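# Move wooden block from bench onto cart floor

## Task

Pick the wooden block up from the bench and lay it flat on the floor of the cart, at the end with the handle, next to the profiles. The drop flap must remain open, and anything already accomplished must still hold at the finish. At the end both grippers must be empty and withdrawn from the cart, the robot must be upright, not fallen or leaning, and it must be in contact with nothing.

## Robot and tools

Robot: a Rainbow Robotics RB-Y1. It has a two-wheel differential base with two rear casters, a head with a camera, two 7-joint arms with parallel grippers and a wrist camera each, and a torso. The lower torso (the leg) folds via torso_squat_rad, torso_shift_rad and torso_pitch_rad, and torso_yaw_rad turns the chest. The base is 0.58 m wide. It extends 0.10 m ahead of the drive axle and 0.57 m behind it, and it sweeps a 0.58 m radius when spinning in place. It cannot move sideways. The wrist camera cases stick out sideways and can collide with things.

Frames (metres): the base frame has its origin on the floor between the drive wheels, x ahead, y left, z up. chest, left_hand and right_hand are reported in it. A hand point lies between the finger pads, 0.03 m back from the tips. The fingers point along the hand's -z, and the pads close along its x. Reported hand positions can be off, more so at long reach or under load. base_odometry is wheel-count only, in the frame the base had at scene start. Heading is in rad, positive to the left. Wheel slip corrupts it.

move: one action per call, plus optional cameras (list from head_camera, left_wrist_camera, right_wrist_camera, all) and blocking.
- base: {x_m_s, turn_rad_s, for_s}. These are velocities, not a destination. Forward speed is 0.005 to 0.4 m/s in magnitude or 0. Left-positive turn rate is 0.02 to 1.509 rad/s in magnitude or 0. for_s is 0.1 to 5 s. Omitted velocities are 0. Acceleration is 0.4 m/s² (turns 0.5 rad/s²), so the base coasts up to 1 s (turns 3.1 s) after for_s. Distance is roughly speed × for_s. If |x| + 0.27|turn| exceeds 0.4, both are scaled down.
- joints: a dict of absolute targets by joint name. Angles are in rad, and grippers are the pad opening in m (0 to 0.1). Key ranges: squat 0 to 1.2, shift -0.3 to 0.6, pitch -0.2 to 1.4 (positive bows forward), yaw -1.5 to 1.5. For yaw, raise both shoulder rolls at least 0.2 rad outward first. The torso also obeys squat+shift<=1.52, squat-shift+pitch<=1.57, shift+0.5pitch-0.4squat<=0.7, and shift+0.3pitch-0.5squat<=0.39. Shoulder pitch is ±2.356, with negative swinging forward and up. Left shoulder roll is 0 to 3.141 and right is -3.141 to 0, with outward being away from the body. Elbow is -2.617 to 0.01, negative bending. head_pan_rad is ±0.523 (left positive) and head_tilt_rad is -0.35 to 1.57 (down positive).
- target: {side: "left"/"right", x, y, z, quat_wxyz}. This is an absolute hand pose in the base frame, with positions in m between -3 and 3 and the quaternion written as the hand lines print it. It may be combined only with min_time_s. The solver turns it into joint angles, so the hand moves on an arc; split long moves into steps. The result is reached (within 10 mm and 2°), short (with the error), or refused (with a reason).
- min_time_s: 0.1 to 8 s, the minimum duration of each arm, head or torso motion.
- contact_limits: gripper current per key (left_gripper_m, right_gripper_m), in mA from 200 to 672.5. It persists and starts at 672.5. Lower values mean a softer grip.
- blocking false returns in about 0.5 s while motion continues. A refused call, or an uncommanded stop, cancels your later calls in that reply.

wait {seconds 0 to 10, cameras}: lets time pass and returns the state. stop {cameras}: brakes everything still moving. zoom_image {camera, region [x0,y0,x1,y1]}: pixel region of the latest image, at most 504×504. read_manual: licence texts only. finished_scene {scene}: ends the current scene; call nothing after it.

Results: move says done or the worst status. Per-joint words are done, off_target (resting away from target, maybe still pushing), not_followed (arm command withheld by the arm-collision check), time_out, contact_stop (torso only), limit_stop_at_<name> (self-collision guard), torque_fault, and limit_stop_at_motor_heat. lidar_m gives 12 sector ranges, starting straight ahead and going counter-clockwise, measured at 0.23 m height. motor_effort gives wheel load in %; at rest it should stay under about 30. wheel_motors_off=1 means the wheels are cut for 2 s after a stall. The output also shows joint torques, external torques, wrist force/torque (uncalibrated, with offsets) and motor temperatures.

Gripping: command an opening at least 0.005 m under the object's width. off_target or done are both normal while holding.

Avoid: the arms striking or squeezing each other, including fingers and camera cases; a hard press ends the scene. Avoid contact torque reaching the joint limits (elbows 33.8 N m, wrists 23.5, shoulders 65.8), which freezes the robot for 10 s. Avoid motors hot enough to brake (80 °C); a stretched or loaded arm heats up. Do not drive into furniture, since the wheels keep pushing. Avoid torso pushes that slide or tilt the robot, and heavy loads far forward that tip it. Do not hit things hard, drop the block from height, or release it while moving.

Each tool is called after "Call:" as name(argument=value, ...) on one line, values as JSON.

## Session

Call:
move()

Nothing of this call was run. Scene 2 begins with your next reply.

Call:
move()

Scene clock: 0.00 s.
Joint torques (N m): no reading
External joint torques (N m): no reading
Motor temperatures (°C): left_arm=[30 28 32 36 34 33 38] | right_arm=[34 30 32 30 35 36 34]
Wrist force (N): no reading
Wrist torque (N m): no reading
Wrist force, peak (N): no reading
base_odometry: x=+0.000 y=+0.000 heading=+0.000
lidar_m: 0.75 1.03 1.57 4.58 1.52 1.08 1.02 1.07 1.44 3.60 1.10 0.78
base_status: not commanded
joint_positions: torso_squat_rad=+0.350 torso_shift_rad=+0.000 torso_pitch_rad=+0.000 torso_yaw_rad=+0.000 left_shoulder_pitch_rad=+0.037 left_shoulder_roll_rad=+0.004 left_shoulder_yaw_rad=-0.043 left_elbow_rad=-0.196 left_forearm_roll_rad=-0.014 left_wrist_pitch_rad=+0.002 left_hand_roll_rad=+0.027 left_gripper_m=+0.099 right_shoulder_pitch_rad=-0.040 right_shoulder_roll_rad=-0.021 right_shoulder_yaw_rad=-0.018 right_elbow_rad=-0.235 right_forearm_roll_rad=+0.049 right_wrist_pitch_rad=-0.014 right_hand_roll_rad=+0.035 right_gripper_m=+0.099 head_pan_rad=+0.000 head_tilt_rad=+0.400
joint_status: not commanded
wheel_motors_off: 0
motor_effort: left_wheel=+0 right_wheel=+0
chest: x=-0.2280 y=+0.0001 z=+1.2475 quat_wxyz=(+1.000, +0.000, +0.000, +0.000) (m; base frame)
left_hand: x=-0.1598 y=+0.2200 z=+0.5653 quat_wxyz=(+0.997, +0.000, -0.079, -0.009) (m; base frame)
right_hand: x=-0.0823 y=-0.2360 z=+0.5770 quat_wxyz=(+0.989, -0.016, -0.142, +0.041) (m; base frame)
pictures: head_camera, left_wrist_camera, right_wrist_camera
camera_calibration:
left_wrist_camera: T_world_to_cam=[[0.988724, 0.00955725, 0.149443, 0.0708295], [-0.0605519, -0.88722, 0.457355, -0.0439141], [0.13696, -0.461247, -0.876637, 0.69141], [0, 0, 0, 1]] pos_world=[-0.167385, 0.279272, 0.615616]
right_wrist_camera: T_world_to_cam=[[-0.945892, -0.11441, -0.303643, 0.0691098], [-0.245093, 0.865166, 0.437513, -0.0414065], [0.212646, 0.488261, -0.846394, 0.69334], [0, 0, 0, 1]] pos_world=[-0.0922137, -0.2948, 0.62594]

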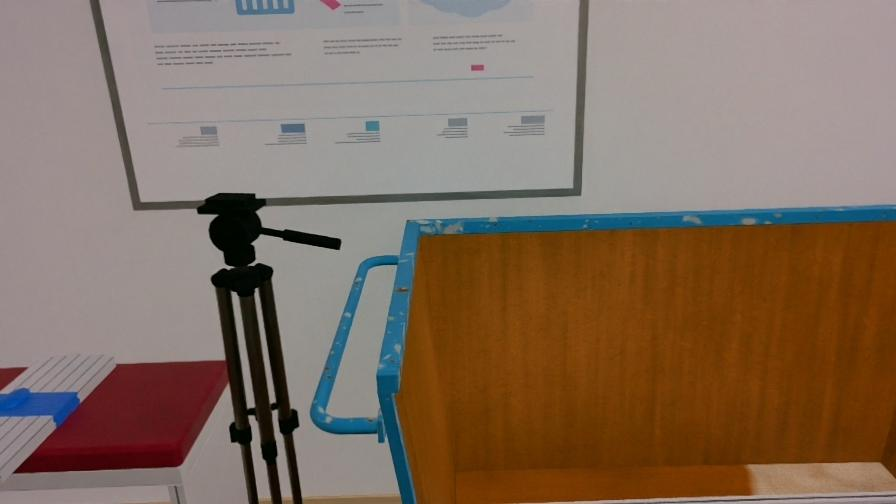

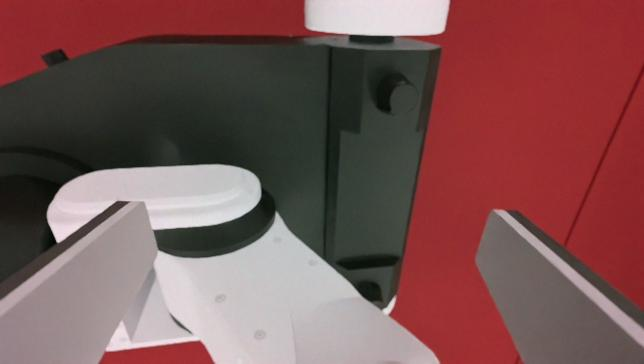

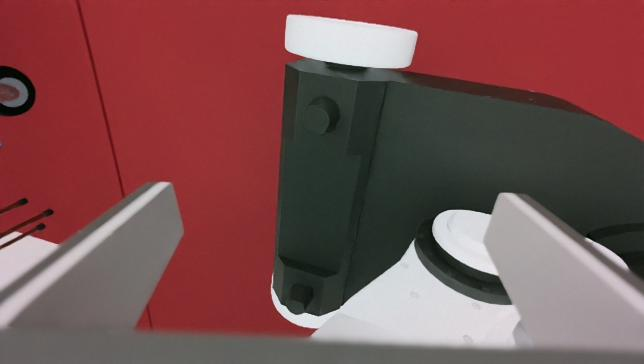

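Call:
move(joints={"head_tilt_rad":0.75,"head_pan_rad":0.5}, cameras=["head_camera"])

Call:
move(joints={"head_tilt_rad":0.75,"head_pan_rad":-0.45}, cameras=["head_camera"])

Scene clock: 1.93 s.
Joint torques (N m): left_arm=[-1.54 -0.57 0.84 -0.46 -0.01 -0.65 -0.03] | right_arm=[-3.74 -0.73 -0.5 -1.37 -0.01 -0.44 -0.03]
External joint torques (N m): left_arm=[-0.16 -0.72 0.82 0.1 -0.01 -0.23 -0.02] | right_arm=[-0.14 0.39 -0.46 0.27 -0.08 0.16 -0.04]
Wrist force (N): left_arm=[-0.4 1.5 -7.7] | right_arm=[-2.9 1.1 -4.5]
Wrist torque (N m): left_arm=[-0.28 0.11 0.08] | right_arm=[-0.11 -0.12 -0.09]
Wrist force, peak (N): left_arm=[-0.7 1.3 -8.3] | right_arm=[-2.9 0.8 -5.4]
move: done
base_odometry: x=+0.000 y=+0.000 heading=+0.000
lidar_m: 0.74 1.03 1.57 4.56 1.54 1.08 1.02 1.09 1.45 3.60 1.10 0.79
base_status: not commanded
joint_positions: torso_squat_rad=+0.350 torso_shift_rad=+0.000 torso_pitch_rad=+0.000 torso_yaw_rad=+0.000 left_shoulder_pitch_rad=+0.037 left_shoulder_roll_rad=+0.004 left_shoulder_yaw_rad=-0.043 left_elbow_rad=-0.196 left_forearm_roll_rad=-0.014 left_wrist_pitch_rad=+0.002 left_hand_roll_rad=+0.027 left_gripper_m=+0.099 right_shoulder_pitch_rad=-0.040 right_shoulder_roll_rad=-0.021 right_shoulder_yaw_rad=-0.018 right_elbow_rad=-0.235 right_forearm_roll_rad=+0.049 right_wrist_pitch_rad=-0.014 right_hand_roll_rad=+0.035 right_gripper_m=+0.099 head_pan_rad=+0.500 head_tilt_rad=+0.750
joint_status: all done
wheel_motors_off: 0
motor_effort: left_wheel=+0(1) right_wheel=+0(2)
chest: x=-0.2280 y=+0.0001 z=+1.2475 quat_wxyz=(+1.000, +0.000, +0.000, +0.000) (m; base frame)
left_hand: x=-0.1598 y=+0.2200 z=+0.5653 quat_wxyz=(+0.997, +0.000, -0.079, -0.009) (m; base frame)
right_hand: x=-0.0823 y=-0.2360 z=+0.5770 quat_wxyz=(+0.989, -0.016, -0.142, +0.041) (m; base frame)
pictures: head_camera
camera_calibration:
head_camera: T_world_to_cam=[[0.476648, -0.878535, -0.0313629, 0.142779], [-0.572985, -0.28342, -0.769, 1.04683], [0.666705, 0.384513, -0.638478, 1.00665], [0, 0, 0, 1]] pos_world=[-0.139374, 0.0350592, 1.45221]

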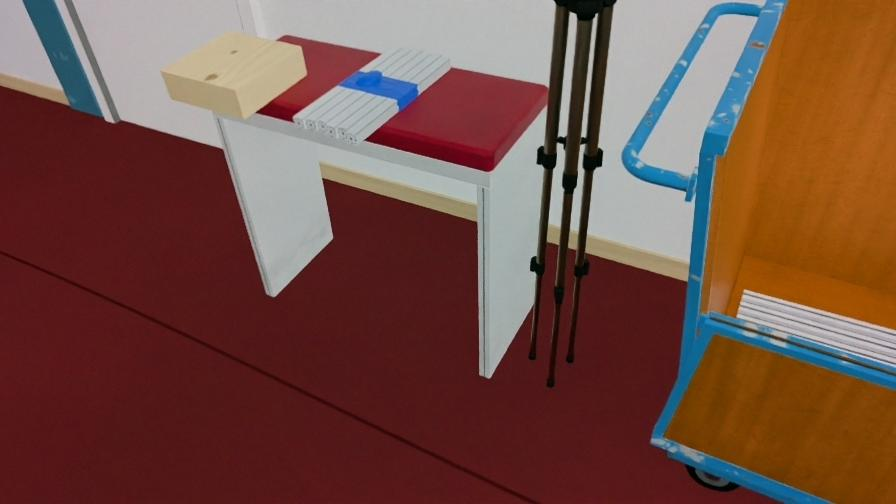

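Scene clock: 3.23 s.
Joint torques (N m): left_arm=[-1.82 -0.41 0.88 -0.59 -0.07 -0.62 0.02] | right_arm=[-3.89 -0.66 -0.56 -1.33 -0.07 -0.59 0.05]
External joint torques (N m): left_arm=[-0.44 -0.56 0.86 -0.03 -0.07 -0.2 0.03] | right_arm=[-0.29 0.46 -0.52 0.3 -0.14 0.01 0.04]
Wrist force (N): left_arm=[0.1 1.7 -7.4] | right_arm=[-1.9 0.9 -5.1]
Wrist torque (N m): left_arm=[-0.32 0.20 0.10] | right_arm=[-0.10 0.00 -0.09]
Wrist force, peak (N): left_arm=[0.3 1.8 -8.1] | right_arm=[-2.9 1.1 -5.5]
move: done
base_odometry: x=+0.000 y=+0.000 heading=+0.000
lidar_m: 0.75 1.04 1.57 4.57 1.51 1.07 1.02 1.08 1.44 3.60 1.09 0.78
base_status: not commanded
joint_positions: torso_squat_rad=+0.350 torso_shift_rad=+0.000 torso_pitch_rad=+0.000 torso_yaw_rad=+0.000 left_shoulder_pitch_rad=+0.037 left_shoulder_roll_rad=+0.004 left_shoulder_yaw_rad=-0.043 left_elbow_rad=-0.196 left_forearm_roll_rad=-0.014 left_wrist_pitch_rad=+0.002 left_hand_roll_rad=+0.027 left_gripper_m=+0.099 right_shoulder_pitch_rad=-0.040 right_shoulder_roll_rad=-0.021 right_shoulder_yaw_rad=-0.018 right_elbow_rad=-0.235 right_forearm_roll_rad=+0.049 right_wrist_pitch_rad=-0.014 right_hand_roll_rad=+0.035 right_gripper_m=+0.099 head_pan_rad=-0.450 head_tilt_rad=+0.750
joint_status: all done
wheel_motors_off: 0
motor_effort: left_wheel=+0(1) right_wheel=+0(2)
chest: x=-0.2280 y=+0.0001 z=+1.2475 quat_wxyz=(+1.000, +0.000, +0.000, +0.000) (m; base frame)
left_hand: x=-0.1598 y=+0.2200 z=+0.5653 quat_wxyz=(+0.997, +0.000, -0.079, -0.009) (m; base frame)
right_hand: x=-0.0823 y=-0.2360 z=+0.5770 quat_wxyz=(+0.989, -0.016, -0.142, +0.041) (m; base frame)
pictures: head_camera
camera_calibration:
head_camera: T_world_to_cam=[[-0.437313, -0.898762, -0.0313726, -0.0455228], [-0.563848, 0.301196, -0.768997, 1.04859], [0.700595, -0.318603, -0.638482, 1.01377], [0, 0, 0, 1]] pos_world=[-0.138906, -0.0337547, 1.45221]

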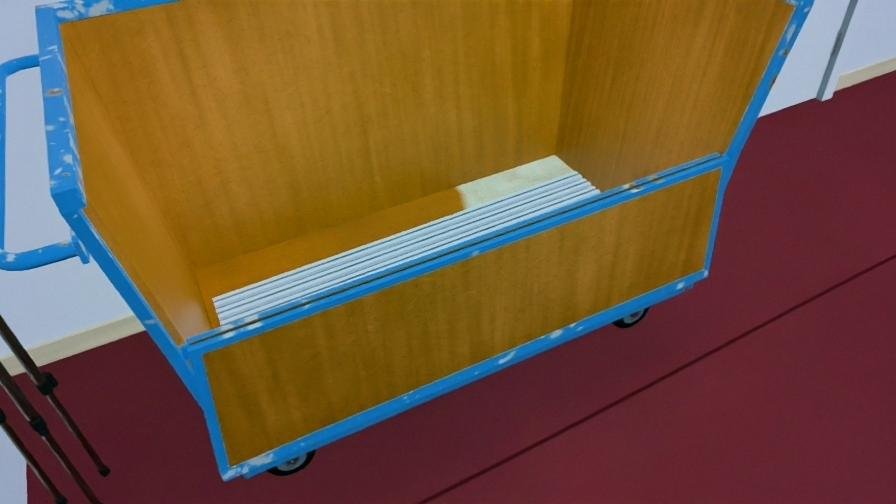

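Call:
move(joints={"torso_squat_rad":0.1,"torso_pitch_rad":0.5,"head_tilt_rad":0.45,"head_pan_rad":-0.15}, cameras=["head_camera"])

Call:
move(joints={"head_tilt_rad":0.2,"head_pan_rad":0.52}, cameras=["head_camera"])

Scene clock: 14.67 s.
Joint torques (N m): left_arm=[10.77 -0.36 0.68 4.87 -0.05 0.36 0.02] | right_arm=[9.94 -0.33 -0.83 4.05 -0.23 0.46 0.07]
External joint torques (N m): left_arm=[-1.15 -0.66 0.64 0.18 -0.04 -0.2 0] | right_arm=[0.15 0.48 -0.57 0.61 -0.17 0.11 0.08]
Wrist force (N): left_arm=[3.5 1.2 -7.3] | right_arm=[0.9 0.4 -5.0]
Wrist torque (N m): left_arm=[-0.30 0.34 0.13] | right_arm=[-0.01 0.13 -0.12]
Wrist force, peak (N): left_arm=[0.2 1.5 -8.5] | right_arm=[-2.7 1.4 -5.3]
move: done
base_odometry: x=+0.000 y=+0.000 heading=+0.000
lidar_m: 0.74 1.04 1.56 4.57 1.52 1.10 1.03 1.07 1.43 3.61 1.10 0.79
base_status: not commanded
joint_positions: torso_squat_rad=+0.100 torso_shift_rad=+0.000 torso_pitch_rad=+0.500 torso_yaw_rad=+0.000 left_shoulder_pitch_rad=+0.037 left_shoulder_roll_rad=+0.004 left_shoulder_yaw_rad=-0.043 left_elbow_rad=-0.196 left_forearm_roll_rad=-0.014 left_wrist_pitch_rad=+0.002 left_hand_roll_rad=+0.027 left_gripper_m=+0.099 right_shoulder_pitch_rad=-0.040 right_shoulder_roll_rad=-0.021 right_shoulder_yaw_rad=-0.018 right_elbow_rad=-0.235 right_forearm_roll_rad=+0.049 right_wrist_pitch_rad=-0.014 right_hand_roll_rad=+0.035 right_gripper_m=+0.099 head_pan_rad=-0.150 head_tilt_rad=+0.450
joint_status: all done
wheel_motors_off: 0
motor_effort: left_wheel=+0(1) right_wheel=+1(2)
chest: x=-0.0796 y=+0.0001 z=+1.2485 quat_wxyz=(+0.969, +0.000, +0.247, +0.000) (m; base frame)
left_hand: x=-0.3468 y=+0.2200 z=+0.6172 quat_wxyz=(+0.985, -0.003, +0.170, -0.008) (m; base frame)
right_hand: x=-0.2732 y=-0.2360 z=+0.5903 quat_wxyz=(+0.993, -0.006, +0.107, +0.043) (m; base frame)
pictures: head_camera
camera_calibration:
head_camera: T_world_to_cam=[[-0.140178, -0.989256, 0.0415011, -0.0545155], [-0.771612, 0.0828803, -0.630671, 0.970607], [0.620455, -0.120429, -0.77494, 1.01848], [0, 0, 0, 1]] pos_world=[0.109366, -0.0117187, 1.40366]

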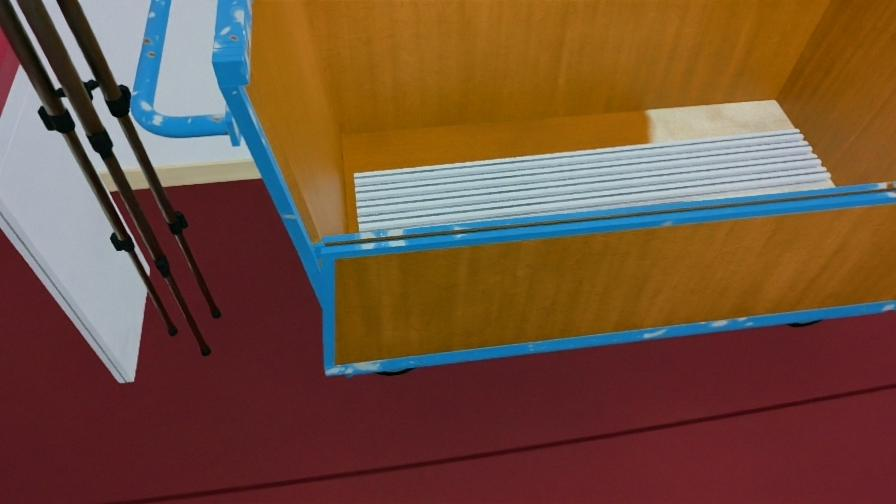

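Scene clock: 15.77 s.
Joint torques (N m): left_arm=[10.81 -0.53 0.59 4.79 -0.12 0.39 -0.08] | right_arm=[10.11 -0.43 -0.98 3.95 -0.2 0.38 -0.12]
External joint torques (N m): left_arm=[-1.11 -0.84 0.55 0.1 -0.12 -0.17 -0.09] | right_arm=[0.32 0.39 -0.73 0.51 -0.14 0.03 -0.11]
Wrist force (N): left_arm=[3.1 1.4 -7.2] | right_arm=[0.5 0.8 -5.1]
Wrist torque (N m): left_arm=[-0.26 0.34 0.05] | right_arm=[-0.06 0.07 -0.07]
Wrist force, peak (N): left_arm=[3.3 1.2 -8.4] | right_arm=[0.7 1.3 -5.4]
move: done
base_odometry: x=+0.000 y=+0.000 heading=+0.000
lidar_m: 0.74 1.02 1.56 4.55 1.51 1.08 1.03 1.08 1.44 3.60 1.09 0.78
base_status: not commanded
joint_positions: torso_squat_rad=+0.100 torso_shift_rad=+0.000 torso_pitch_rad=+0.500 torso_yaw_rad=+0.000 left_shoulder_pitch_rad=+0.037 left_shoulder_roll_rad=+0.004 left_shoulder_yaw_rad=-0.043 left_elbow_rad=-0.196 left_forearm_roll_rad=-0.014 left_wrist_pitch_rad=+0.002 left_hand_roll_rad=+0.027 left_gripper_m=+0.099 right_shoulder_pitch_rad=-0.040 right_shoulder_roll_rad=-0.021 right_shoulder_yaw_rad=-0.018 right_elbow_rad=-0.235 right_forearm_roll_rad=+0.049 right_wrist_pitch_rad=-0.014 right_hand_roll_rad=+0.035 right_gripper_m=+0.099 head_pan_rad=+0.520 head_tilt_rad=+0.200
joint_status: all done
wheel_motors_off: 0
motor_effort: left_wheel=+0(1) right_wheel=+0(2)
chest: x=-0.0796 y=+0.0001 z=+1.2486 quat_wxyz=(+0.969, +0.000, +0.247, +0.000) (m; base frame)
left_hand: x=-0.3469 y=+0.2200 z=+0.6172 quat_wxyz=(+0.985, -0.003, +0.170, -0.008) (m; base frame)
right_hand: x=-0.2732 y=-0.2360 z=+0.5903 quat_wxyz=(+0.993, -0.006, +0.107, +0.043) (m; base frame)
pictures: head_camera
camera_calibration:
head_camera: T_world_to_cam=[[0.432868, -0.860493, -0.268659, 0.363544], [-0.594302, -0.0483181, -0.802789, 1.20758], [0.677813, 0.507166, -0.532308, 0.67337], [0, 0, 0, 1]] pos_world=[0.103879, 0.0296647, 1.42554]

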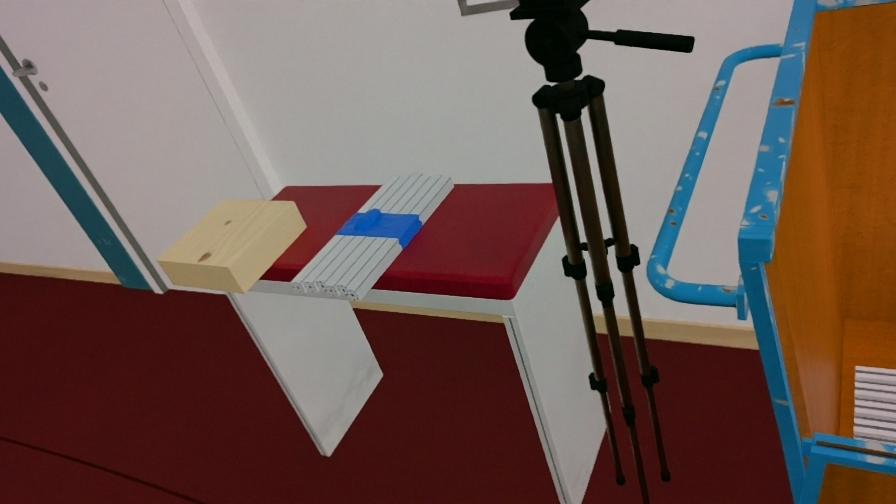

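Call:
zoom_image(camera="head_camera", region=[140, 170, 340, 310])

Call:
move(base={"turn_rad_s":0.6,"for_s":2.62}, joints={"torso_pitch_rad":0.15,"torso_squat_rad":0.2,"head_tilt_rad":0.5,"head_pan_rad":-0.5})

Call:
move(base={"x_m_s":0.35,"for_s":3.4}, cameras=["head_camera"])

Call:
move(base={"turn_rad_s":-0.6,"for_s":2.62}, joints={"head_tilt_rad":0.6,"head_pan_rad":0}, cameras=["head_camera"])

Scaled by 2.520 from the camera's 896x504 image, which has a finer 1280x720 frame.

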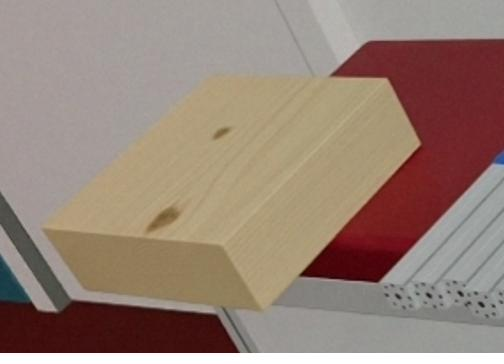

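Scene clock: 31.37 s.
Joint torques (N m): left_arm=[2.14 -0.88 0.69 1.08 -0.19 -0.41 -0.04] | right_arm=[0.77 -0.45 -0.68 0.14 0.02 -0.22 0.04]
External joint torques (N m): left_arm=[-0.59 -1.09 0.67 0.01 -0.19 -0.28 -0.04] | right_arm=[0.3 0.6 -0.57 0.24 -0.01 0.1 0.04]
Wrist force (N): left_arm=[0.5 0.9 -7.3] | right_arm=[-1.8 0.9 -5.3]
Wrist torque (N m): left_arm=[-0.26 0.18 0.09] | right_arm=[-0.07 -0.07 -0.07]
Wrist force, peak (N): left_arm=[2.5 2.0 -8.4] | right_arm=[-1.8 1.1 -5.6]
move: done
base_odometry: x=+0.000 y=+0.000 heading=+1.579
lidar_m: 4.23 1.48 1.07 1.02 1.06 1.44 3.84 1.10 0.79 0.76 1.04 1.57
base_status: done (sent for 2.63 of 2.63 s)
joint_positions: torso_squat_rad=+0.200 torso_shift_rad=+0.000 torso_pitch_rad=+0.150 torso_yaw_rad=+0.000 left_shoulder_pitch_rad=+0.037 left_shoulder_roll_rad=+0.004 left_shoulder_yaw_rad=-0.043 left_elbow_rad=-0.196 left_forearm_roll_rad=-0.014 left_wrist_pitch_rad=+0.002 left_hand_roll_rad=+0.027 left_gripper_m=+0.099 right_shoulder_pitch_rad=-0.040 right_shoulder_roll_rad=-0.021 right_shoulder_yaw_rad=-0.018 right_elbow_rad=-0.235 right_forearm_roll_rad=+0.049 right_wrist_pitch_rad=-0.014 right_hand_roll_rad=+0.035 right_gripper_m=+0.099 head_pan_rad=-0.500 head_tilt_rad=+0.500
joint_status: all done
wheel_motors_off: 0
motor_effort: left_wheel=+5(33) right_wheel=+18(47)
chest: x=-0.1818 y=+0.0001 z=+1.2725 quat_wxyz=(+0.997, +0.000, +0.075, +0.000) (m; base frame)
left_hand: x=-0.2163 y=+0.2200 z=+0.5877 quat_wxyz=(+1.000, -0.001, -0.004, -0.009) (m; base frame)
right_hand: x=-0.1380 y=-0.2360 z=+0.5878 quat_wxyz=(+0.997, -0.013, -0.068, +0.042) (m; base frame)
pictures: none

Scene clock: 36.00 s.
Joint torques (N m): left_arm=[2.53 -0.56 0.66 1.31 0 -0.16 0] | right_arm=[0.99 -0.38 -0.96 0.5 -0.1 -0.13 0.02]
External joint torques (N m): left_arm=[-0.2 -0.77 0.65 0.24 0 -0.04 0] | right_arm=[0.51 0.67 -0.85 0.59 -0.13 0.19 0.01]
Wrist force (N): left_arm=[1.2 1.7 -7.8] | right_arm=[-1.2 1.1 -5.3]
Wrist torque (N m): left_arm=[-0.32 0.21 0.05] | right_arm=[-0.09 0.00 -0.09]
Wrist force, peak (N): left_arm=[0.7 1.9 -8.5] | right_arm=[-2.4 1.0 -5.6]
move: done
base_odometry: x=-0.011 y=+1.190 heading=+1.581
lidar_m: 4.29 1.51 1.09 1.04 1.08 1.47 3.93 1.35 1.12 0.92 1.55 2.08
base_status: done (sent for 3.4 of 3.4 s)
joint_positions: torso_squat_rad=+0.200 torso_shift_rad=+0.000 torso_pitch_rad=+0.150 torso_yaw_rad=+0.000 left_shoulder_pitch_rad=+0.037 left_shoulder_roll_rad=+0.004 left_shoulder_yaw_rad=-0.043 left_elbow_rad=-0.196 left_forearm_roll_rad=-0.014 left_wrist_pitch_rad=+0.002 left_hand_roll_rad=+0.027 left_gripper_m=+0.099 right_shoulder_pitch_rad=-0.040 right_shoulder_roll_rad=-0.021 right_shoulder_yaw_rad=-0.018 right_elbow_rad=-0.235 right_forearm_roll_rad=+0.049 right_wrist_pitch_rad=-0.014 right_hand_roll_rad=+0.035 right_gripper_m=+0.099 head_pan_rad=-0.500 head_tilt_rad=+0.500
joint_status: not commanded
wheel_motors_off: 0
motor_effort: left_wheel=+17(47) right_wheel=-16(47)
chest: x=-0.1817 y=+0.0001 z=+1.2725 quat_wxyz=(+0.997, +0.000, +0.075, +0.000) (m; base frame)
left_hand: x=-0.2162 y=+0.2200 z=+0.5877 quat_wxyz=(+1.000, -0.001, -0.004, -0.009) (m; base frame)
right_hand: x=-0.1378 y=-0.2360 z=+0.5878 quat_wxyz=(+0.997, -0.013, -0.068, +0.042) (m; base frame)
pictures: head_camera
camera_calibration:
head_camera: T_world_to_cam=[[-0.474092, -0.879556, 0.0402266, -0.121514], [-0.494642, 0.228266, -0.838585, 1.21749], [0.7284, -0.417464, -0.543284, 0.836947], [0, 0, 0, 1]] pos_world=[-0.0650191, -0.0353941, 1.48056]

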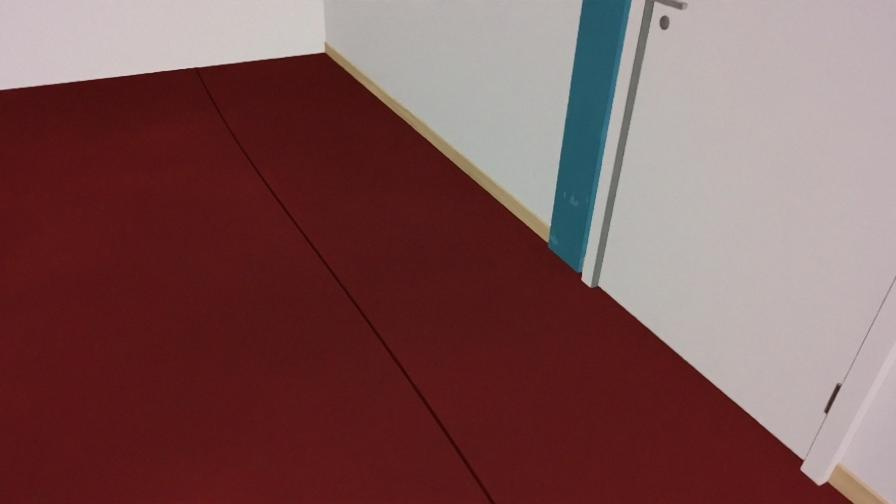

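Scene clock: 40.20 s.
Joint torques (N m): left_arm=[2.36 -0.84 0.75 1.16 -0.03 -0.3 -0.06] | right_arm=[1.19 -0.19 -0.54 0.22 0.02 -0.17 -0.03]
External joint torques (N m): left_arm=[-0.37 -1.04 0.73 0.1 -0.03 -0.17 -0.06] | right_arm=[0.72 0.86 -0.43 0.31 -0.01 0.14 -0.03]
Wrist force (N): left_arm=[0.9 0.8 -7.4] | right_arm=[-1.6 0.9 -5.2]
Wrist torque (N m): left_arm=[-0.26 0.18 0.08] | right_arm=[-0.09 -0.04 -0.08]
Wrist force, peak (N): left_arm=[0.4 1.4 -8.6] | right_arm=[-2.4 0.8 -5.7]
move: done
base_odometry: x=-0.011 y=+1.190 heading=+0.001
lidar_m: 0.90 1.56 2.05 4.40 1.52 1.09 1.04 1.08 1.44 3.64 1.33 1.10
base_status: done (sent for 2.63 of 2.63 s)
joint_positions: torso_squat_rad=+0.200 torso_shift_rad=+0.000 torso_pitch_rad=+0.150 torso_yaw_rad=+0.000 left_shoulder_pitch_rad=+0.037 left_shoulder_roll_rad=+0.004 left_shoulder_yaw_rad=-0.043 left_elbow_rad=-0.196 left_forearm_roll_rad=-0.014 left_wrist_pitch_rad=+0.002 left_hand_roll_rad=+0.027 left_gripper_m=+0.099 right_shoulder_pitch_rad=-0.040 right_shoulder_roll_rad=-0.021 right_shoulder_yaw_rad=-0.018 right_elbow_rad=-0.235 right_forearm_roll_rad=+0.049 right_wrist_pitch_rad=-0.014 right_hand_roll_rad=+0.035 right_gripper_m=+0.099 head_pan_rad=+0.000 head_tilt_rad=+0.600
joint_status: all done
wheel_motors_off: 0
motor_effort: left_wheel=+22(45) right_wheel=+3(49)
chest: x=-0.1817 y=+0.0001 z=+1.2725 quat_wxyz=(+0.997, +0.000, +0.075, +0.000) (m; base frame)
left_hand: x=-0.2162 y=+0.2200 z=+0.5877 quat_wxyz=(+1.000, -0.001, -0.004, -0.009) (m; base frame)
right_hand: x=-0.1378 y=-0.2359 z=+0.5878 quat_wxyz=(+0.997, -0.013, -0.068, +0.042) (m; base frame)
pictures: head_camera
camera_calibration:
head_camera: T_world_to_cam=[[-0.00293826, -0.999502, -0.0314338, 0.044847], [-0.63874, 0.0260618, -0.768981, 1.09664], [0.769417, 0.0178186, -0.638499, 0.981843], [0, 0, 0, 1]] pos_world=[-0.0548441, -0.00125082, 1.47161]

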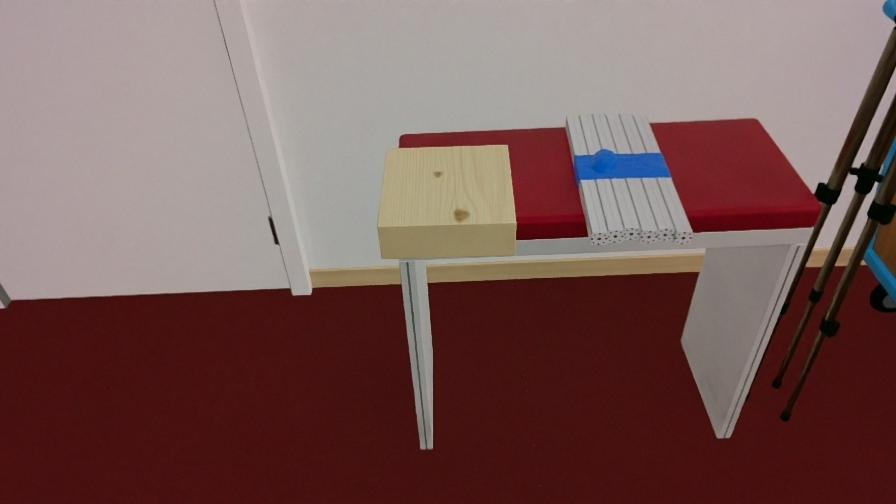

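Call:
move(base={"x_m_s":0.2,"for_s":1.75}, joints={"torso_squat_rad":0.8,"torso_pitch_rad":0.4,"head_tilt_rad":0.5})

Call:
move(target={"side":"right","x":0.34,"y":0.0,"z":0.775,"quat_wxyz":[0.7071,0,-0.7071,0]}, cameras=["all"])

Scene clock: 50.50 s.
Joint torques (N m): left_arm=[9.02 -0.67 0.57 3.75 -0.09 0.23 -0.06] | right_arm=[7.92 -0.13 -0.51 3 -0.23 0.15 -0.01]
External joint torques (N m): left_arm=[-0.38 -0.95 0.54 0.05 -0.08 -0.14 -0.07] | right_arm=[0.72 0.77 -0.3 0.55 -0.2 -0.02 0]
Wrist force (N): left_arm=[2.6 1.4 -7.6] | right_arm=[0.0 0.7 -5.2]
Wrist torque (N m): left_arm=[-0.31 0.31 0.12] | right_arm=[-0.05 0.05 -0.09]
Wrist force, peak (N): left_arm=[1.9 1.3 -8.6] | right_arm=[-1.6 1.1 -5.6]
move: done
base_odometry: x=+0.342 y=+1.190 heading=+0.001
lidar_m: 0.55 1.21 1.59 4.07 2.05 1.46 1.39 1.45 1.93 1.72 0.82 0.84
base_status: done (sent for 1.77 of 1.77 s)
joint_positions: torso_squat_rad=+0.800 torso_shift_rad=+0.000 torso_pitch_rad=+0.400 torso_yaw_rad=+0.000 left_shoulder_pitch_rad=+0.037 left_shoulder_roll_rad=+0.004 left_shoulder_yaw_rad=-0.043 left_elbow_rad=-0.196 left_forearm_roll_rad=-0.014 left_wrist_pitch_rad=+0.002 left_hand_roll_rad=+0.027 left_gripper_m=+0.099 right_shoulder_pitch_rad=-0.040 right_shoulder_roll_rad=-0.021 right_shoulder_yaw_rad=-0.018 right_elbow_rad=-0.235 right_forearm_roll_rad=+0.049 right_wrist_pitch_rad=-0.014 right_hand_roll_rad=+0.035 right_gripper_m=+0.099 head_pan_rad=+0.000 head_tilt_rad=+0.500
joint_status: all done
wheel_motors_off: 0
motor_effort: left_wheel=-8(49) right_wheel=+9(46)
chest: x=-0.1075 y=+0.0001 z=+1.0532 quat_wxyz=(+0.980, +0.000, +0.199, +0.000) (m; base frame)
left_hand: x=-0.3102 y=+0.2200 z=+0.3983 quat_wxyz=(+0.993, -0.002, +0.120, -0.009) (m; base frame)
right_hand: x=-0.2343 y=-0.2360 z=+0.3789 quat_wxyz=(+0.997, -0.008, +0.057, +0.043) (m; base frame)
pictures: none

Scene clock: 50.80 s.
Joint torques (N m): left_arm=[9.08 -0.74 0.84 3.86 0.03 0.17 0.03] | right_arm=[7.85 -0.14 -1.29 3.21 -0.19 0.23 -0.06]
External joint torques (N m): left_arm=[-0.32 -1.02 0.8 0.16 0.04 -0.2 0.02] | right_arm=[0.65 0.76 -1.08 0.76 -0.16 0.07 -0.05]
Wrist force (N): left_arm=[2.7 2.0 -7.6] | right_arm=[-0.5 1.3 -4.9]
Wrist torque (N m): left_arm=[-0.32 0.26 0.06] | right_arm=[-0.10 0.01 -0.10]
Wrist force, peak (N): left_arm=[2.7 2.0 -7.6] | right_arm=[-0.3 1.0 -5.4]
move: refused
base_odometry: x=+0.342 y=+1.190 heading=+0.001
lidar_m: 0.55 1.19 1.59 4.07 2.05 1.45 1.38 1.44 1.93 1.71 0.82 0.84
base_status: not commanded
joint_positions: torso_squat_rad=+0.800 torso_shift_rad=+0.000 torso_pitch_rad=+0.400 torso_yaw_rad=+0.000 left_shoulder_pitch_rad=+0.037 left_shoulder_roll_rad=+0.004 left_shoulder_yaw_rad=-0.043 left_elbow_rad=-0.196 left_forearm_roll_rad=-0.014 left_wrist_pitch_rad=+0.002 left_hand_roll_rad=+0.027 left_gripper_m=+0.099 right_shoulder_pitch_rad=-0.040 right_shoulder_roll_rad=-0.021 right_shoulder_yaw_rad=-0.018 right_elbow_rad=-0.235 right_forearm_roll_rad=+0.049 right_wrist_pitch_rad=-0.014 right_hand_roll_rad=+0.035 right_gripper_m=+0.099 head_pan_rad=+0.000 head_tilt_rad=+0.500
joint_status: not commanded
wheel_motors_off: 0
motor_effort: left_wheel=-8(9) right_wheel=+9(10)
chest: x=-0.1075 y=+0.0001 z=+1.0532 quat_wxyz=(+0.980, +0.000, +0.199, +0.000) (m; base frame)
left_hand: x=-0.3102 y=+0.2200 z=+0.3983 quat_wxyz=(+0.993, -0.002, +0.120, -0.009) (m; base frame)
right_hand: x=-0.2343 y=-0.2360 z=+0.3789 quat_wxyz=(+0.997, -0.008, +0.057, +0.043) (m; base frame)
right_hand_status: refused: the way to the posture found for that pose passes 1 mm from the leg (limit 20 mm); the posture itself is clear. Nothing moved. The way starts where the arm stands: move the arm first, then send the pose again.
pictures: head_camera, left_wrist_camera, right_wrist_camera
camera_calibration:
head_camera: T_world_to_cam=[[-0.00760457, -0.999502, -0.0306417, 0.0367025], [-0.74648, 0.0260632, -0.664897, 0.861774], [0.665365, 0.0178171, -0.746306, 0.868516], [0, 0, 0, 1]] pos_world=[0.0656963, -0.00125081, 1.22229]
left_wrist_camera: T_world_to_cam=[[0.968873, 0.00947686, -0.247378, 0.396441], [0.122255, -0.887231, 0.444832, 0.0849778], [-0.215265, -0.461229, -0.860772, 0.44996], [0, 0, 0, 1]] pos_world=[-0.297629, 0.279173, 0.447583]
right_wrist_camera: T_world_to_cam=[[-0.989486, -0.114394, 0.0884932, -0.293617], [-0.055447, 0.865166, 0.49841, 0.0294206], [-0.133577, 0.488263, -0.862413, 0.482851], [0, 0, 0, 1]] pos_world=[-0.224401, -0.2948, 0.427737]

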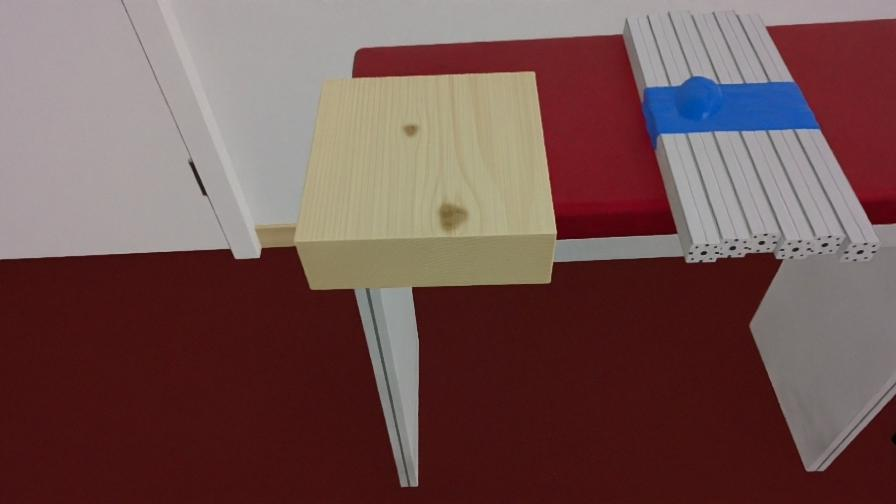

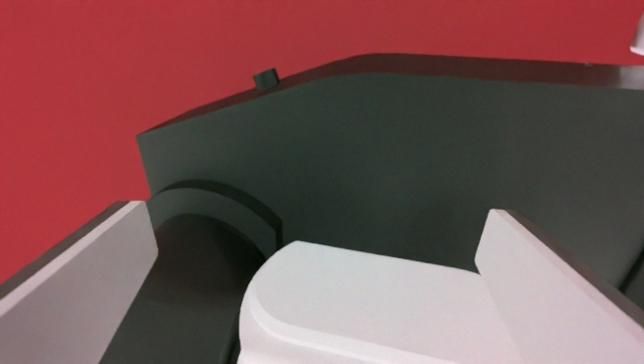

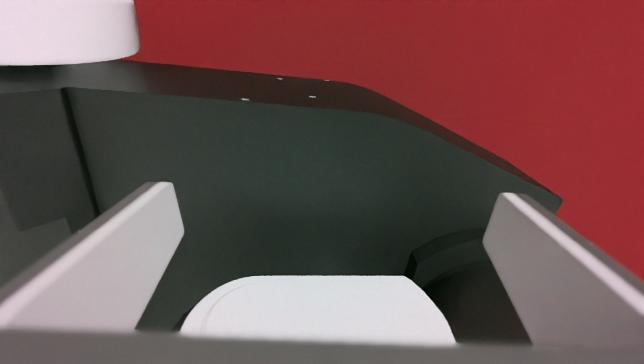

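Call:
move(joints={"right_shoulder_roll_rad":-0.5,"right_shoulder_pitch_rad":-0.4,"right_elbow_rad":-1.7,"right_wrist_pitch_rad":-0.3})

Call:
move(target={"side":"right","x":0.37,"y":0.03,"z":0.758,"quat_wxyz":[0.7071,0,-0.7071,0]}, cameras=["head_camera","right_wrist_camera"])

Scene clock: 55.13 s.
Joint torques (N m): left_arm=[8.81 -0.6 0.91 3.76 -0.19 0.21 0.03] | right_arm=[-10.2 -8.59 -5.33 -9.27 -0.29 -1.4 -0.08]
External joint torques (N m): left_arm=[-0.59 -0.88 0.88 0.06 -0.19 -0.16 0.02] | right_arm=[0.44 -0.02 0 -0.26 -0.18 0.1 -0.12]
Wrist force (N): left_arm=[2.5 1.6 -7.8] | right_arm=[-5.6 3.6 3.3]
Wrist torque (N m): left_arm=[-0.32 0.30 0.04] | right_arm=[-0.31 -0.29 -0.08]
Wrist force, peak (N): left_arm=[2.7 1.7 -8.4] | right_arm=[-6.5 5.0 2.9]
move: done
base_odometry: x=+0.342 y=+1.190 heading=+0.001
lidar_m: 0.56 1.20 1.59 4.07 2.05 1.47 1.38 1.46 1.94 1.71 0.83 0.85
base_status: not commanded
joint_positions: torso_squat_rad=+0.800 torso_shift_rad=+0.000 torso_pitch_rad=+0.400 torso_yaw_rad=+0.000 left_shoulder_pitch_rad=+0.037 left_shoulder_roll_rad=+0.004 left_shoulder_yaw_rad=-0.043 left_elbow_rad=-0.196 left_forearm_roll_rad=-0.014 left_wrist_pitch_rad=+0.002 left_hand_roll_rad=+0.027 left_gripper_m=+0.099 right_shoulder_pitch_rad=-0.400 right_shoulder_roll_rad=-0.500 right_shoulder_yaw_rad=-0.018 right_elbow_rad=-1.700 right_forearm_roll_rad=+0.049 right_wrist_pitch_rad=-0.300 right_hand_roll_rad=+0.035 right_gripper_m=+0.099 head_pan_rad=+0.000 head_tilt_rad=+0.500
joint_status: all done
wheel_motors_off: 0
motor_effort: left_wheel=-8(9) right_wheel=+8(17)
chest: x=-0.1075 y=+0.0001 z=+1.0532 quat_wxyz=(+0.980, +0.000, +0.199, +0.000) (m; base frame)
left_hand: x=-0.3103 y=+0.2200 z=+0.3983 quat_wxyz=(+0.993, -0.002, +0.120, -0.009) (m; base frame)
right_hand: x=+0.4258 y=-0.2391 z=+0.9605 quat_wxyz=(+0.509, -0.107, -0.815, +0.255) (m; base frame)
pictures: none

Scene clock: 57.07 s.
Joint torques (N m): left_arm=[8.72 -0.74 0.75 3.75 -0.09 0.11 -0.01] | right_arm=[-13.56 4.96 -2.33 -7.86 1.9 -0.71 -0.2]
External joint torques (N m): left_arm=[-0.68 -1.02 0.72 0.05 -0.09 -0.26 -0.02] | right_arm=[-1.15 -0.59 -0.74 0.01 0.26 0 -0.25]
Wrist force (N): left_arm=[2.4 1.1 -7.5] | right_arm=[-7.2 0.7 1.2]
Wrist torque (N m): left_arm=[-0.30 0.28 0.05] | right_arm=[-0.10 -0.42 -0.22]
Wrist force, peak (N): left_arm=[2.5 0.8 -8.3] | right_arm=[-8.1 0.8 1.5]
move: done
base_odometry: x=+0.342 y=+1.190 heading=+0.001
lidar_m: 0.55 1.18 1.59 4.06 2.05 1.46 1.39 1.45 1.95 1.71 0.82 0.86
base_status: not commanded
joint_positions: torso_squat_rad=+0.800 torso_shift_rad=+0.000 torso_pitch_rad=+0.400 torso_yaw_rad=+0.000 left_shoulder_pitch_rad=+0.037 left_shoulder_roll_rad=+0.004 left_shoulder_yaw_rad=-0.043 left_elbow_rad=-0.196 left_forearm_roll_rad=-0.014 left_wrist_pitch_rad=+0.002 left_hand_roll_rad=+0.027 left_gripper_m=+0.099 right_shoulder_pitch_rad=-0.746 right_shoulder_roll_rad=+0.000 right_shoulder_yaw_rad=+0.897 right_elbow_rad=-1.027 right_forearm_roll_rad=-1.627 right_wrist_pitch_rad=-1.068 right_hand_roll_rad=+1.194 right_gripper_m=+0.099 head_pan_rad=+0.000 head_tilt_rad=+0.500
joint_status: all done
wheel_motors_off: 0
motor_effort: left_wheel=-9(10) right_wheel=+7(10)
chest: x=-0.1075 y=+0.0001 z=+1.0532 quat_wxyz=(+0.980, +0.000, +0.199, +0.000) (m; base frame)
left_hand: x=-0.3103 y=+0.2200 z=+0.3983 quat_wxyz=(+0.993, -0.002, +0.120, -0.008) (m; base frame)
right_hand: x=+0.3699 y=+0.0295 z=+0.7580 quat_wxyz=(+0.708, +0.001, -0.706, +0.002) (m; base frame)
right_hand_status: reached (checked arc, planned for 1.4 s): 1 mm and 0.3 deg off.
pictures: head_camera, right_wrist_camera
camera_calibration:
head_camera: T_world_to_cam=[[-0.00752897, -0.999504, -0.0305764, 0.0366175], [-0.746479, 0.0259634, -0.664902, 0.861779], [0.665366, 0.0178186, -0.746305, 0.868514], [0, 0, 0, 1]] pos_world=[0.0656964, -0.00125111, 1.22229]
right_wrist_camera: T_world_to_cam=[[0.0245947, -0.030536, -0.999231, 0.74792], [-0.51068, 0.858894, -0.038817, 0.22006], [0.859419, 0.511242, 0.0055301, -0.264931], [0, 0, 0, 1]] pos_world=[0.321672, -0.0307265, 0.757352]

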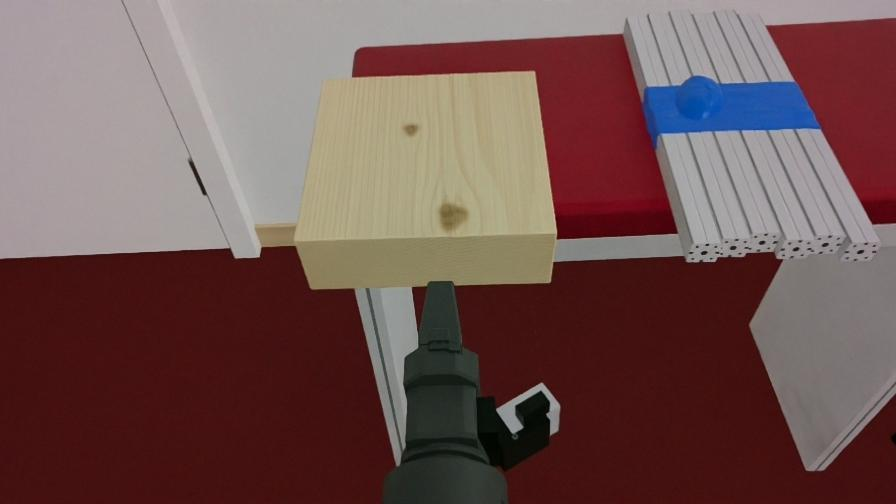

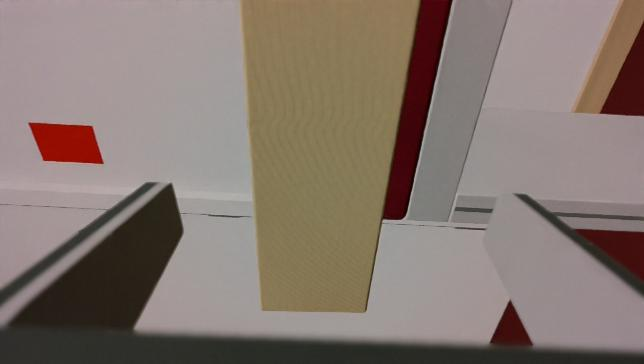

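Call:
move(base={"x_m_s":0.1,"for_s":1.18}, cameras=["head_camera","right_wrist_camera"])

Scene clock: 60.77 s.
Joint torques (N m): left_arm=[8.9 -0.6 0.86 3.8 -0.01 0.31 -0.04] | right_arm=[-13.17 5.09 -2.68 -8.13 1.82 -0.57 -0.31]
External joint torques (N m): left_arm=[-0.5 -0.88 0.83 0.1 0 -0.06 -0.05] | right_arm=[-0.76 -0.47 -1.09 -0.25 0.18 0.14 -0.36]
Wrist force (N): left_arm=[2.2 1.0 -7.5] | right_arm=[-7.1 0.3 1.2]
Wrist torque (N m): left_arm=[-0.30 0.25 0.09] | right_arm=[-0.09 -0.39 -0.21]
Wrist force, peak (N): left_arm=[2.8 1.2 -8.2] | right_arm=[-7.9 0.2 1.3]
move: done
base_odometry: x=+0.459 y=+1.190 heading=+0.000
lidar_m: 0.45 0.45 1.43 3.68 2.23 1.57 1.50 1.56 2.08 1.22 0.73 0.84
base_status: done (sent for 1.17 of 1.17 s)
joint_positions: torso_squat_rad=+0.800 torso_shift_rad=+0.000 torso_pitch_rad=+0.400 torso_yaw_rad=+0.000 left_shoulder_pitch_rad=+0.037 left_shoulder_roll_rad=+0.004 left_shoulder_yaw_rad=-0.043 left_elbow_rad=-0.196 left_forearm_roll_rad=-0.014 left_wrist_pitch_rad=+0.002 left_hand_roll_rad=+0.027 left_gripper_m=+0.099 right_shoulder_pitch_rad=-0.746 right_shoulder_roll_rad=+0.000 right_shoulder_yaw_rad=+0.897 right_elbow_rad=-1.027 right_forearm_roll_rad=-1.626 right_wrist_pitch_rad=-1.068 right_hand_roll_rad=+1.194 right_gripper_m=+0.099 head_pan_rad=+0.000 head_tilt_rad=+0.500
joint_status: not commanded
wheel_motors_off: 0
motor_effort: left_wheel=-9(24) right_wheel=+9(33)
chest: x=-0.1074 y=+0.0001 z=+1.0532 quat_wxyz=(+0.980, +0.000, +0.199, +0.000) (m; base frame)
left_hand: x=-0.3103 y=+0.2200 z=+0.3983 quat_wxyz=(+0.993, -0.002, +0.120, -0.008) (m; base frame)
right_hand: x=+0.3699 y=+0.0295 z=+0.7580 quat_wxyz=(+0.708, +0.001, -0.706, +0.002) (m; base frame)
pictures: head_camera, right_wrist_camera
camera_calibration:
head_camera: T_world_to_cam=[[-0.00753289, -0.999504, -0.0305745, 0.0366132], [-0.746573, 0.0259626, -0.664796, 0.861665], [0.665261, 0.0178183, -0.746399, 0.868495], [0, 0, 0, 1]] pos_world=[0.0657964, -0.00125111, 1.22219]
right_wrist_camera: T_world_to_cam=[[0.0245944, -0.0305355, -0.999231, 0.747918], [-0.51068, 0.858894, -0.0388165, 0.220111], [0.859419, 0.511242, 0.00553011, -0.265017], [0, 0, 0, 1]] pos_world=[0.321772, -0.0307265, 0.757352]

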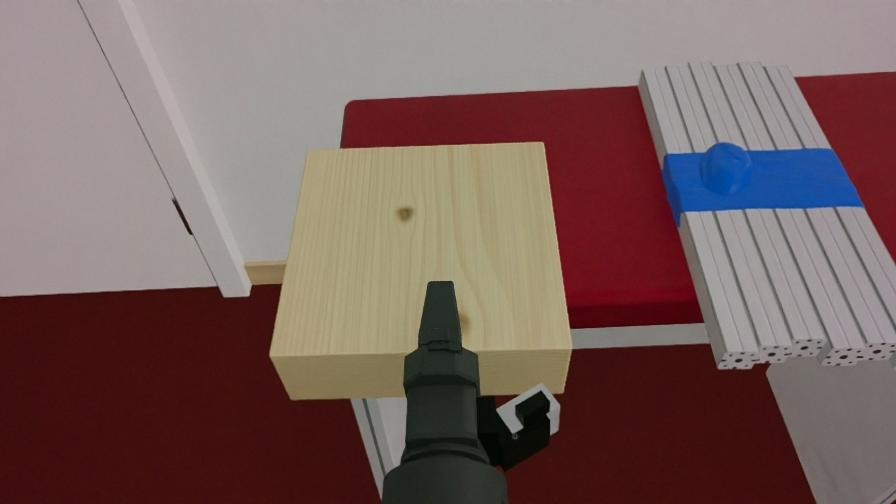

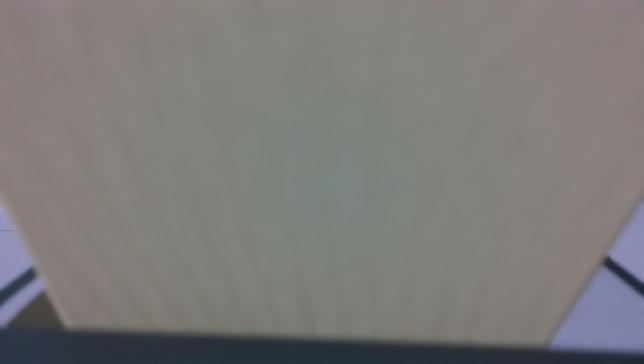

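Good depth. Grip, lift slightly.

Call:
move(joints={"right_gripper_m":0.04})

Call:
move(target={"side":"right","x":0.37,"y":0.03,"z":0.80,"quat_wxyz":[0.7071,0,-0.7071,0]}, min_time_s=2, cameras=["head_camera","right_wrist_camera"])

Scene clock: 63.20 s.
Joint torques (N m): left_arm=[9 -0.13 0.8 3.66 -0.1 0.27 0] | right_arm=[-10.4 5.01 -2.45 -3.69 -1.51 1.58 0]
External joint torques (N m): left_arm=[-0.38 -0.41 0.77 -0.03 -0.09 -0.1 -0.01] | right_arm=[2.03 -0.54 -0.85 4.2 -3.15 2.28 -0.05]
Wrist force (N): left_arm=[1.8 1.2 -8.1] | right_arm=[8.3 -2.8 14.0]
Wrist torque (N m): left_arm=[-0.25 0.18 0.08] | right_arm=[-0.14 -1.44 -0.49]
Wrist force, peak (N): left_arm=[2.1 1.3 -8.3] | right_arm=[9.6 -2.6 14.9]
move: off_target
base_odometry: x=+0.459 y=+1.190 heading=+0.000
lidar_m: 0.43 0.44 1.43 3.67 2.23 1.56 1.50 1.58 2.10 1.23 0.74 0.84
base_status: not commanded
joint_positions: torso_squat_rad=+0.800 torso_shift_rad=+0.000 torso_pitch_rad=+0.399 torso_yaw_rad=+0.000 left_shoulder_pitch_rad=+0.037 left_shoulder_roll_rad=+0.004 left_shoulder_yaw_rad=-0.043 left_elbow_rad=-0.196 left_forearm_roll_rad=-0.014 left_wrist_pitch_rad=+0.002 left_hand_roll_rad=+0.027 left_gripper_m=+0.099 right_shoulder_pitch_rad=-0.747 right_shoulder_roll_rad=+0.000 right_shoulder_yaw_rad=+0.897 right_elbow_rad=-1.028 right_forearm_roll_rad=-1.626 right_wrist_pitch_rad=-1.068 right_hand_roll_rad=+1.194 right_gripper_m=+0.076 head_pan_rad=+0.000 head_tilt_rad=+0.500
joint_status: right_gripper_m off_target (ended at +0.076, target +0.040)
wheel_motors_off: 0
motor_effort: left_wheel=-9(9) right_wheel=+11(12)
chest: x=-0.1078 y=+0.0001 z=+1.0532 quat_wxyz=(+0.980, +0.000, +0.198, +0.000) (m; base frame)
left_hand: x=-0.3102 y=+0.2200 z=+0.3982 quat_wxyz=(+0.993, -0.002, +0.120, -0.009) (m; base frame)
right_hand: x=+0.3700 y=+0.0298 z=+0.7592 quat_wxyz=(+0.707, +0.001, -0.707, +0.002) (m; base frame)
pictures: none

Scene clock: 65.53 s.
Joint torques (N m): left_arm=[9.05 -0.75 0.65 3.71 -0.19 0.26 0.07] | right_arm=[-23.09 7.8 -4.3 -19.33 7.29 -1.71 -0.18]
External joint torques (N m): left_arm=[-0.37 -1.03 0.62 0 -0.18 -0.11 0.05] | right_arm=[-11.01 2.22 -2.53 -10.72 5.58 -1.39 -0.23]
Wrist force (N): left_arm=[2.4 1.4 -7.0] | right_arm=[-28.8 1.8 0.8]
Wrist torque (N m): left_arm=[-0.28 0.27 0.07] | right_arm=[-0.06 1.67 0.23]
Wrist force, peak (N): left_arm=[2.7 1.8 -8.3] | right_arm=[-29.8 0.8 0.7]
move: done
base_odometry: x=+0.459 y=+1.190 heading=+0.000
lidar_m: 0.45 0.43 1.43 3.68 2.23 1.58 1.50 1.56 2.10 1.22 0.76 0.83
base_status: not commanded
joint_positions: torso_squat_rad=+0.800 torso_shift_rad=+0.000 torso_pitch_rad=+0.401 torso_yaw_rad=+0.000 left_shoulder_pitch_rad=+0.037 left_shoulder_roll_rad=+0.004 left_shoulder_yaw_rad=-0.043 left_elbow_rad=-0.196 left_forearm_roll_rad=-0.014 left_wrist_pitch_rad=+0.002 left_hand_roll_rad=+0.027 left_gripper_m=+0.099 right_shoulder_pitch_rad=-0.698 right_shoulder_roll_rad=-0.038 right_shoulder_yaw_rad=+0.865 right_elbow_rad=-1.265 right_forearm_roll_rad=-1.699 right_wrist_pitch_rad=-1.051 right_hand_roll_rad=+1.402 right_gripper_m=+0.074 head_pan_rad=+0.000 head_tilt_rad=+0.500
joint_status: all done
wheel_motors_off: 0
motor_effort: left_wheel=-7(9) right_wheel=+11(12)
chest: x=-0.1072 y=+0.0001 z=+1.0531 quat_wxyz=(+0.980, +0.000, +0.199, +0.000) (m; base frame)
left_hand: x=-0.3105 y=+0.2200 z=+0.3983 quat_wxyz=(+0.993, -0.002, +0.121, -0.008) (m; base frame)
right_hand: x=+0.3695 y=+0.0294 z=+0.7972 quat_wxyz=(+0.707, -0.001, -0.707, +0.000) (m; base frame)
right_hand_status: reached (checked arc, planned for 2.0 s): 3 mm and 0.1 deg off.
pictures: head_camera, right_wrist_camera
camera_calibration:
head_camera: T_world_to_cam=[[-0.00754924, -0.999504, -0.030568, 0.0366063], [-0.746999, 0.025959, -0.664318, 0.861343], [0.664783, 0.0178192, -0.746824, 0.868708], [0, 0, 0, 1]] pos_world=[0.0661963, -0.00125113, 1.2221]
right_wrist_camera: T_world_to_cam=[[0.025698, -0.0302873, -0.999211, 0.786655], [-0.505771, 0.86178, -0.0391292, 0.219829], [0.862285, 0.506377, 0.0068276, -0.266736], [0, 0, 0, 1]] pos_world=[0.32097, -0.0305493, 0.796457]

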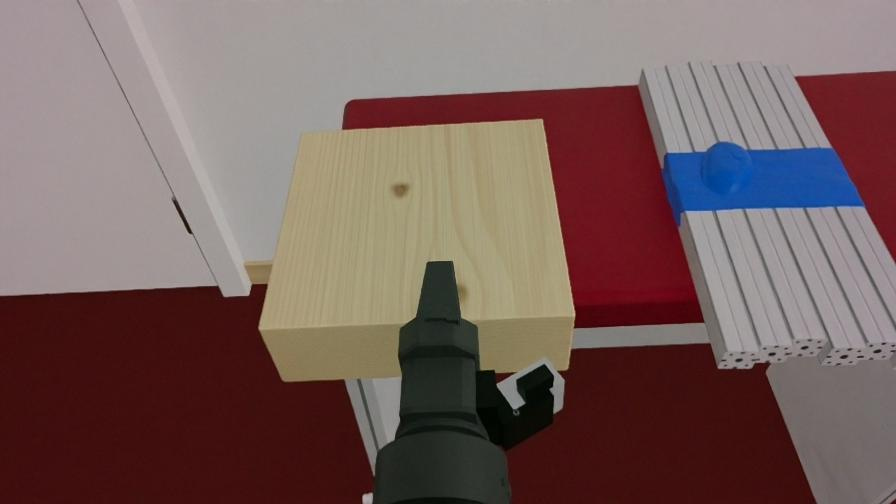

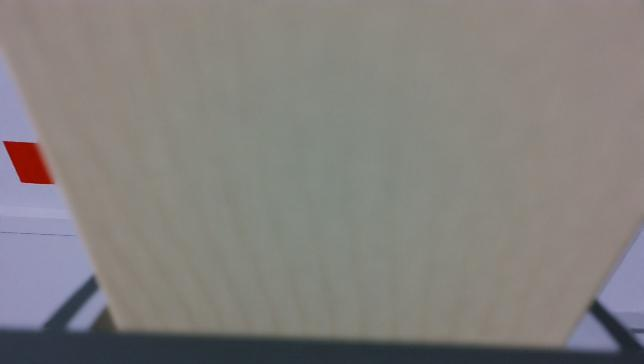

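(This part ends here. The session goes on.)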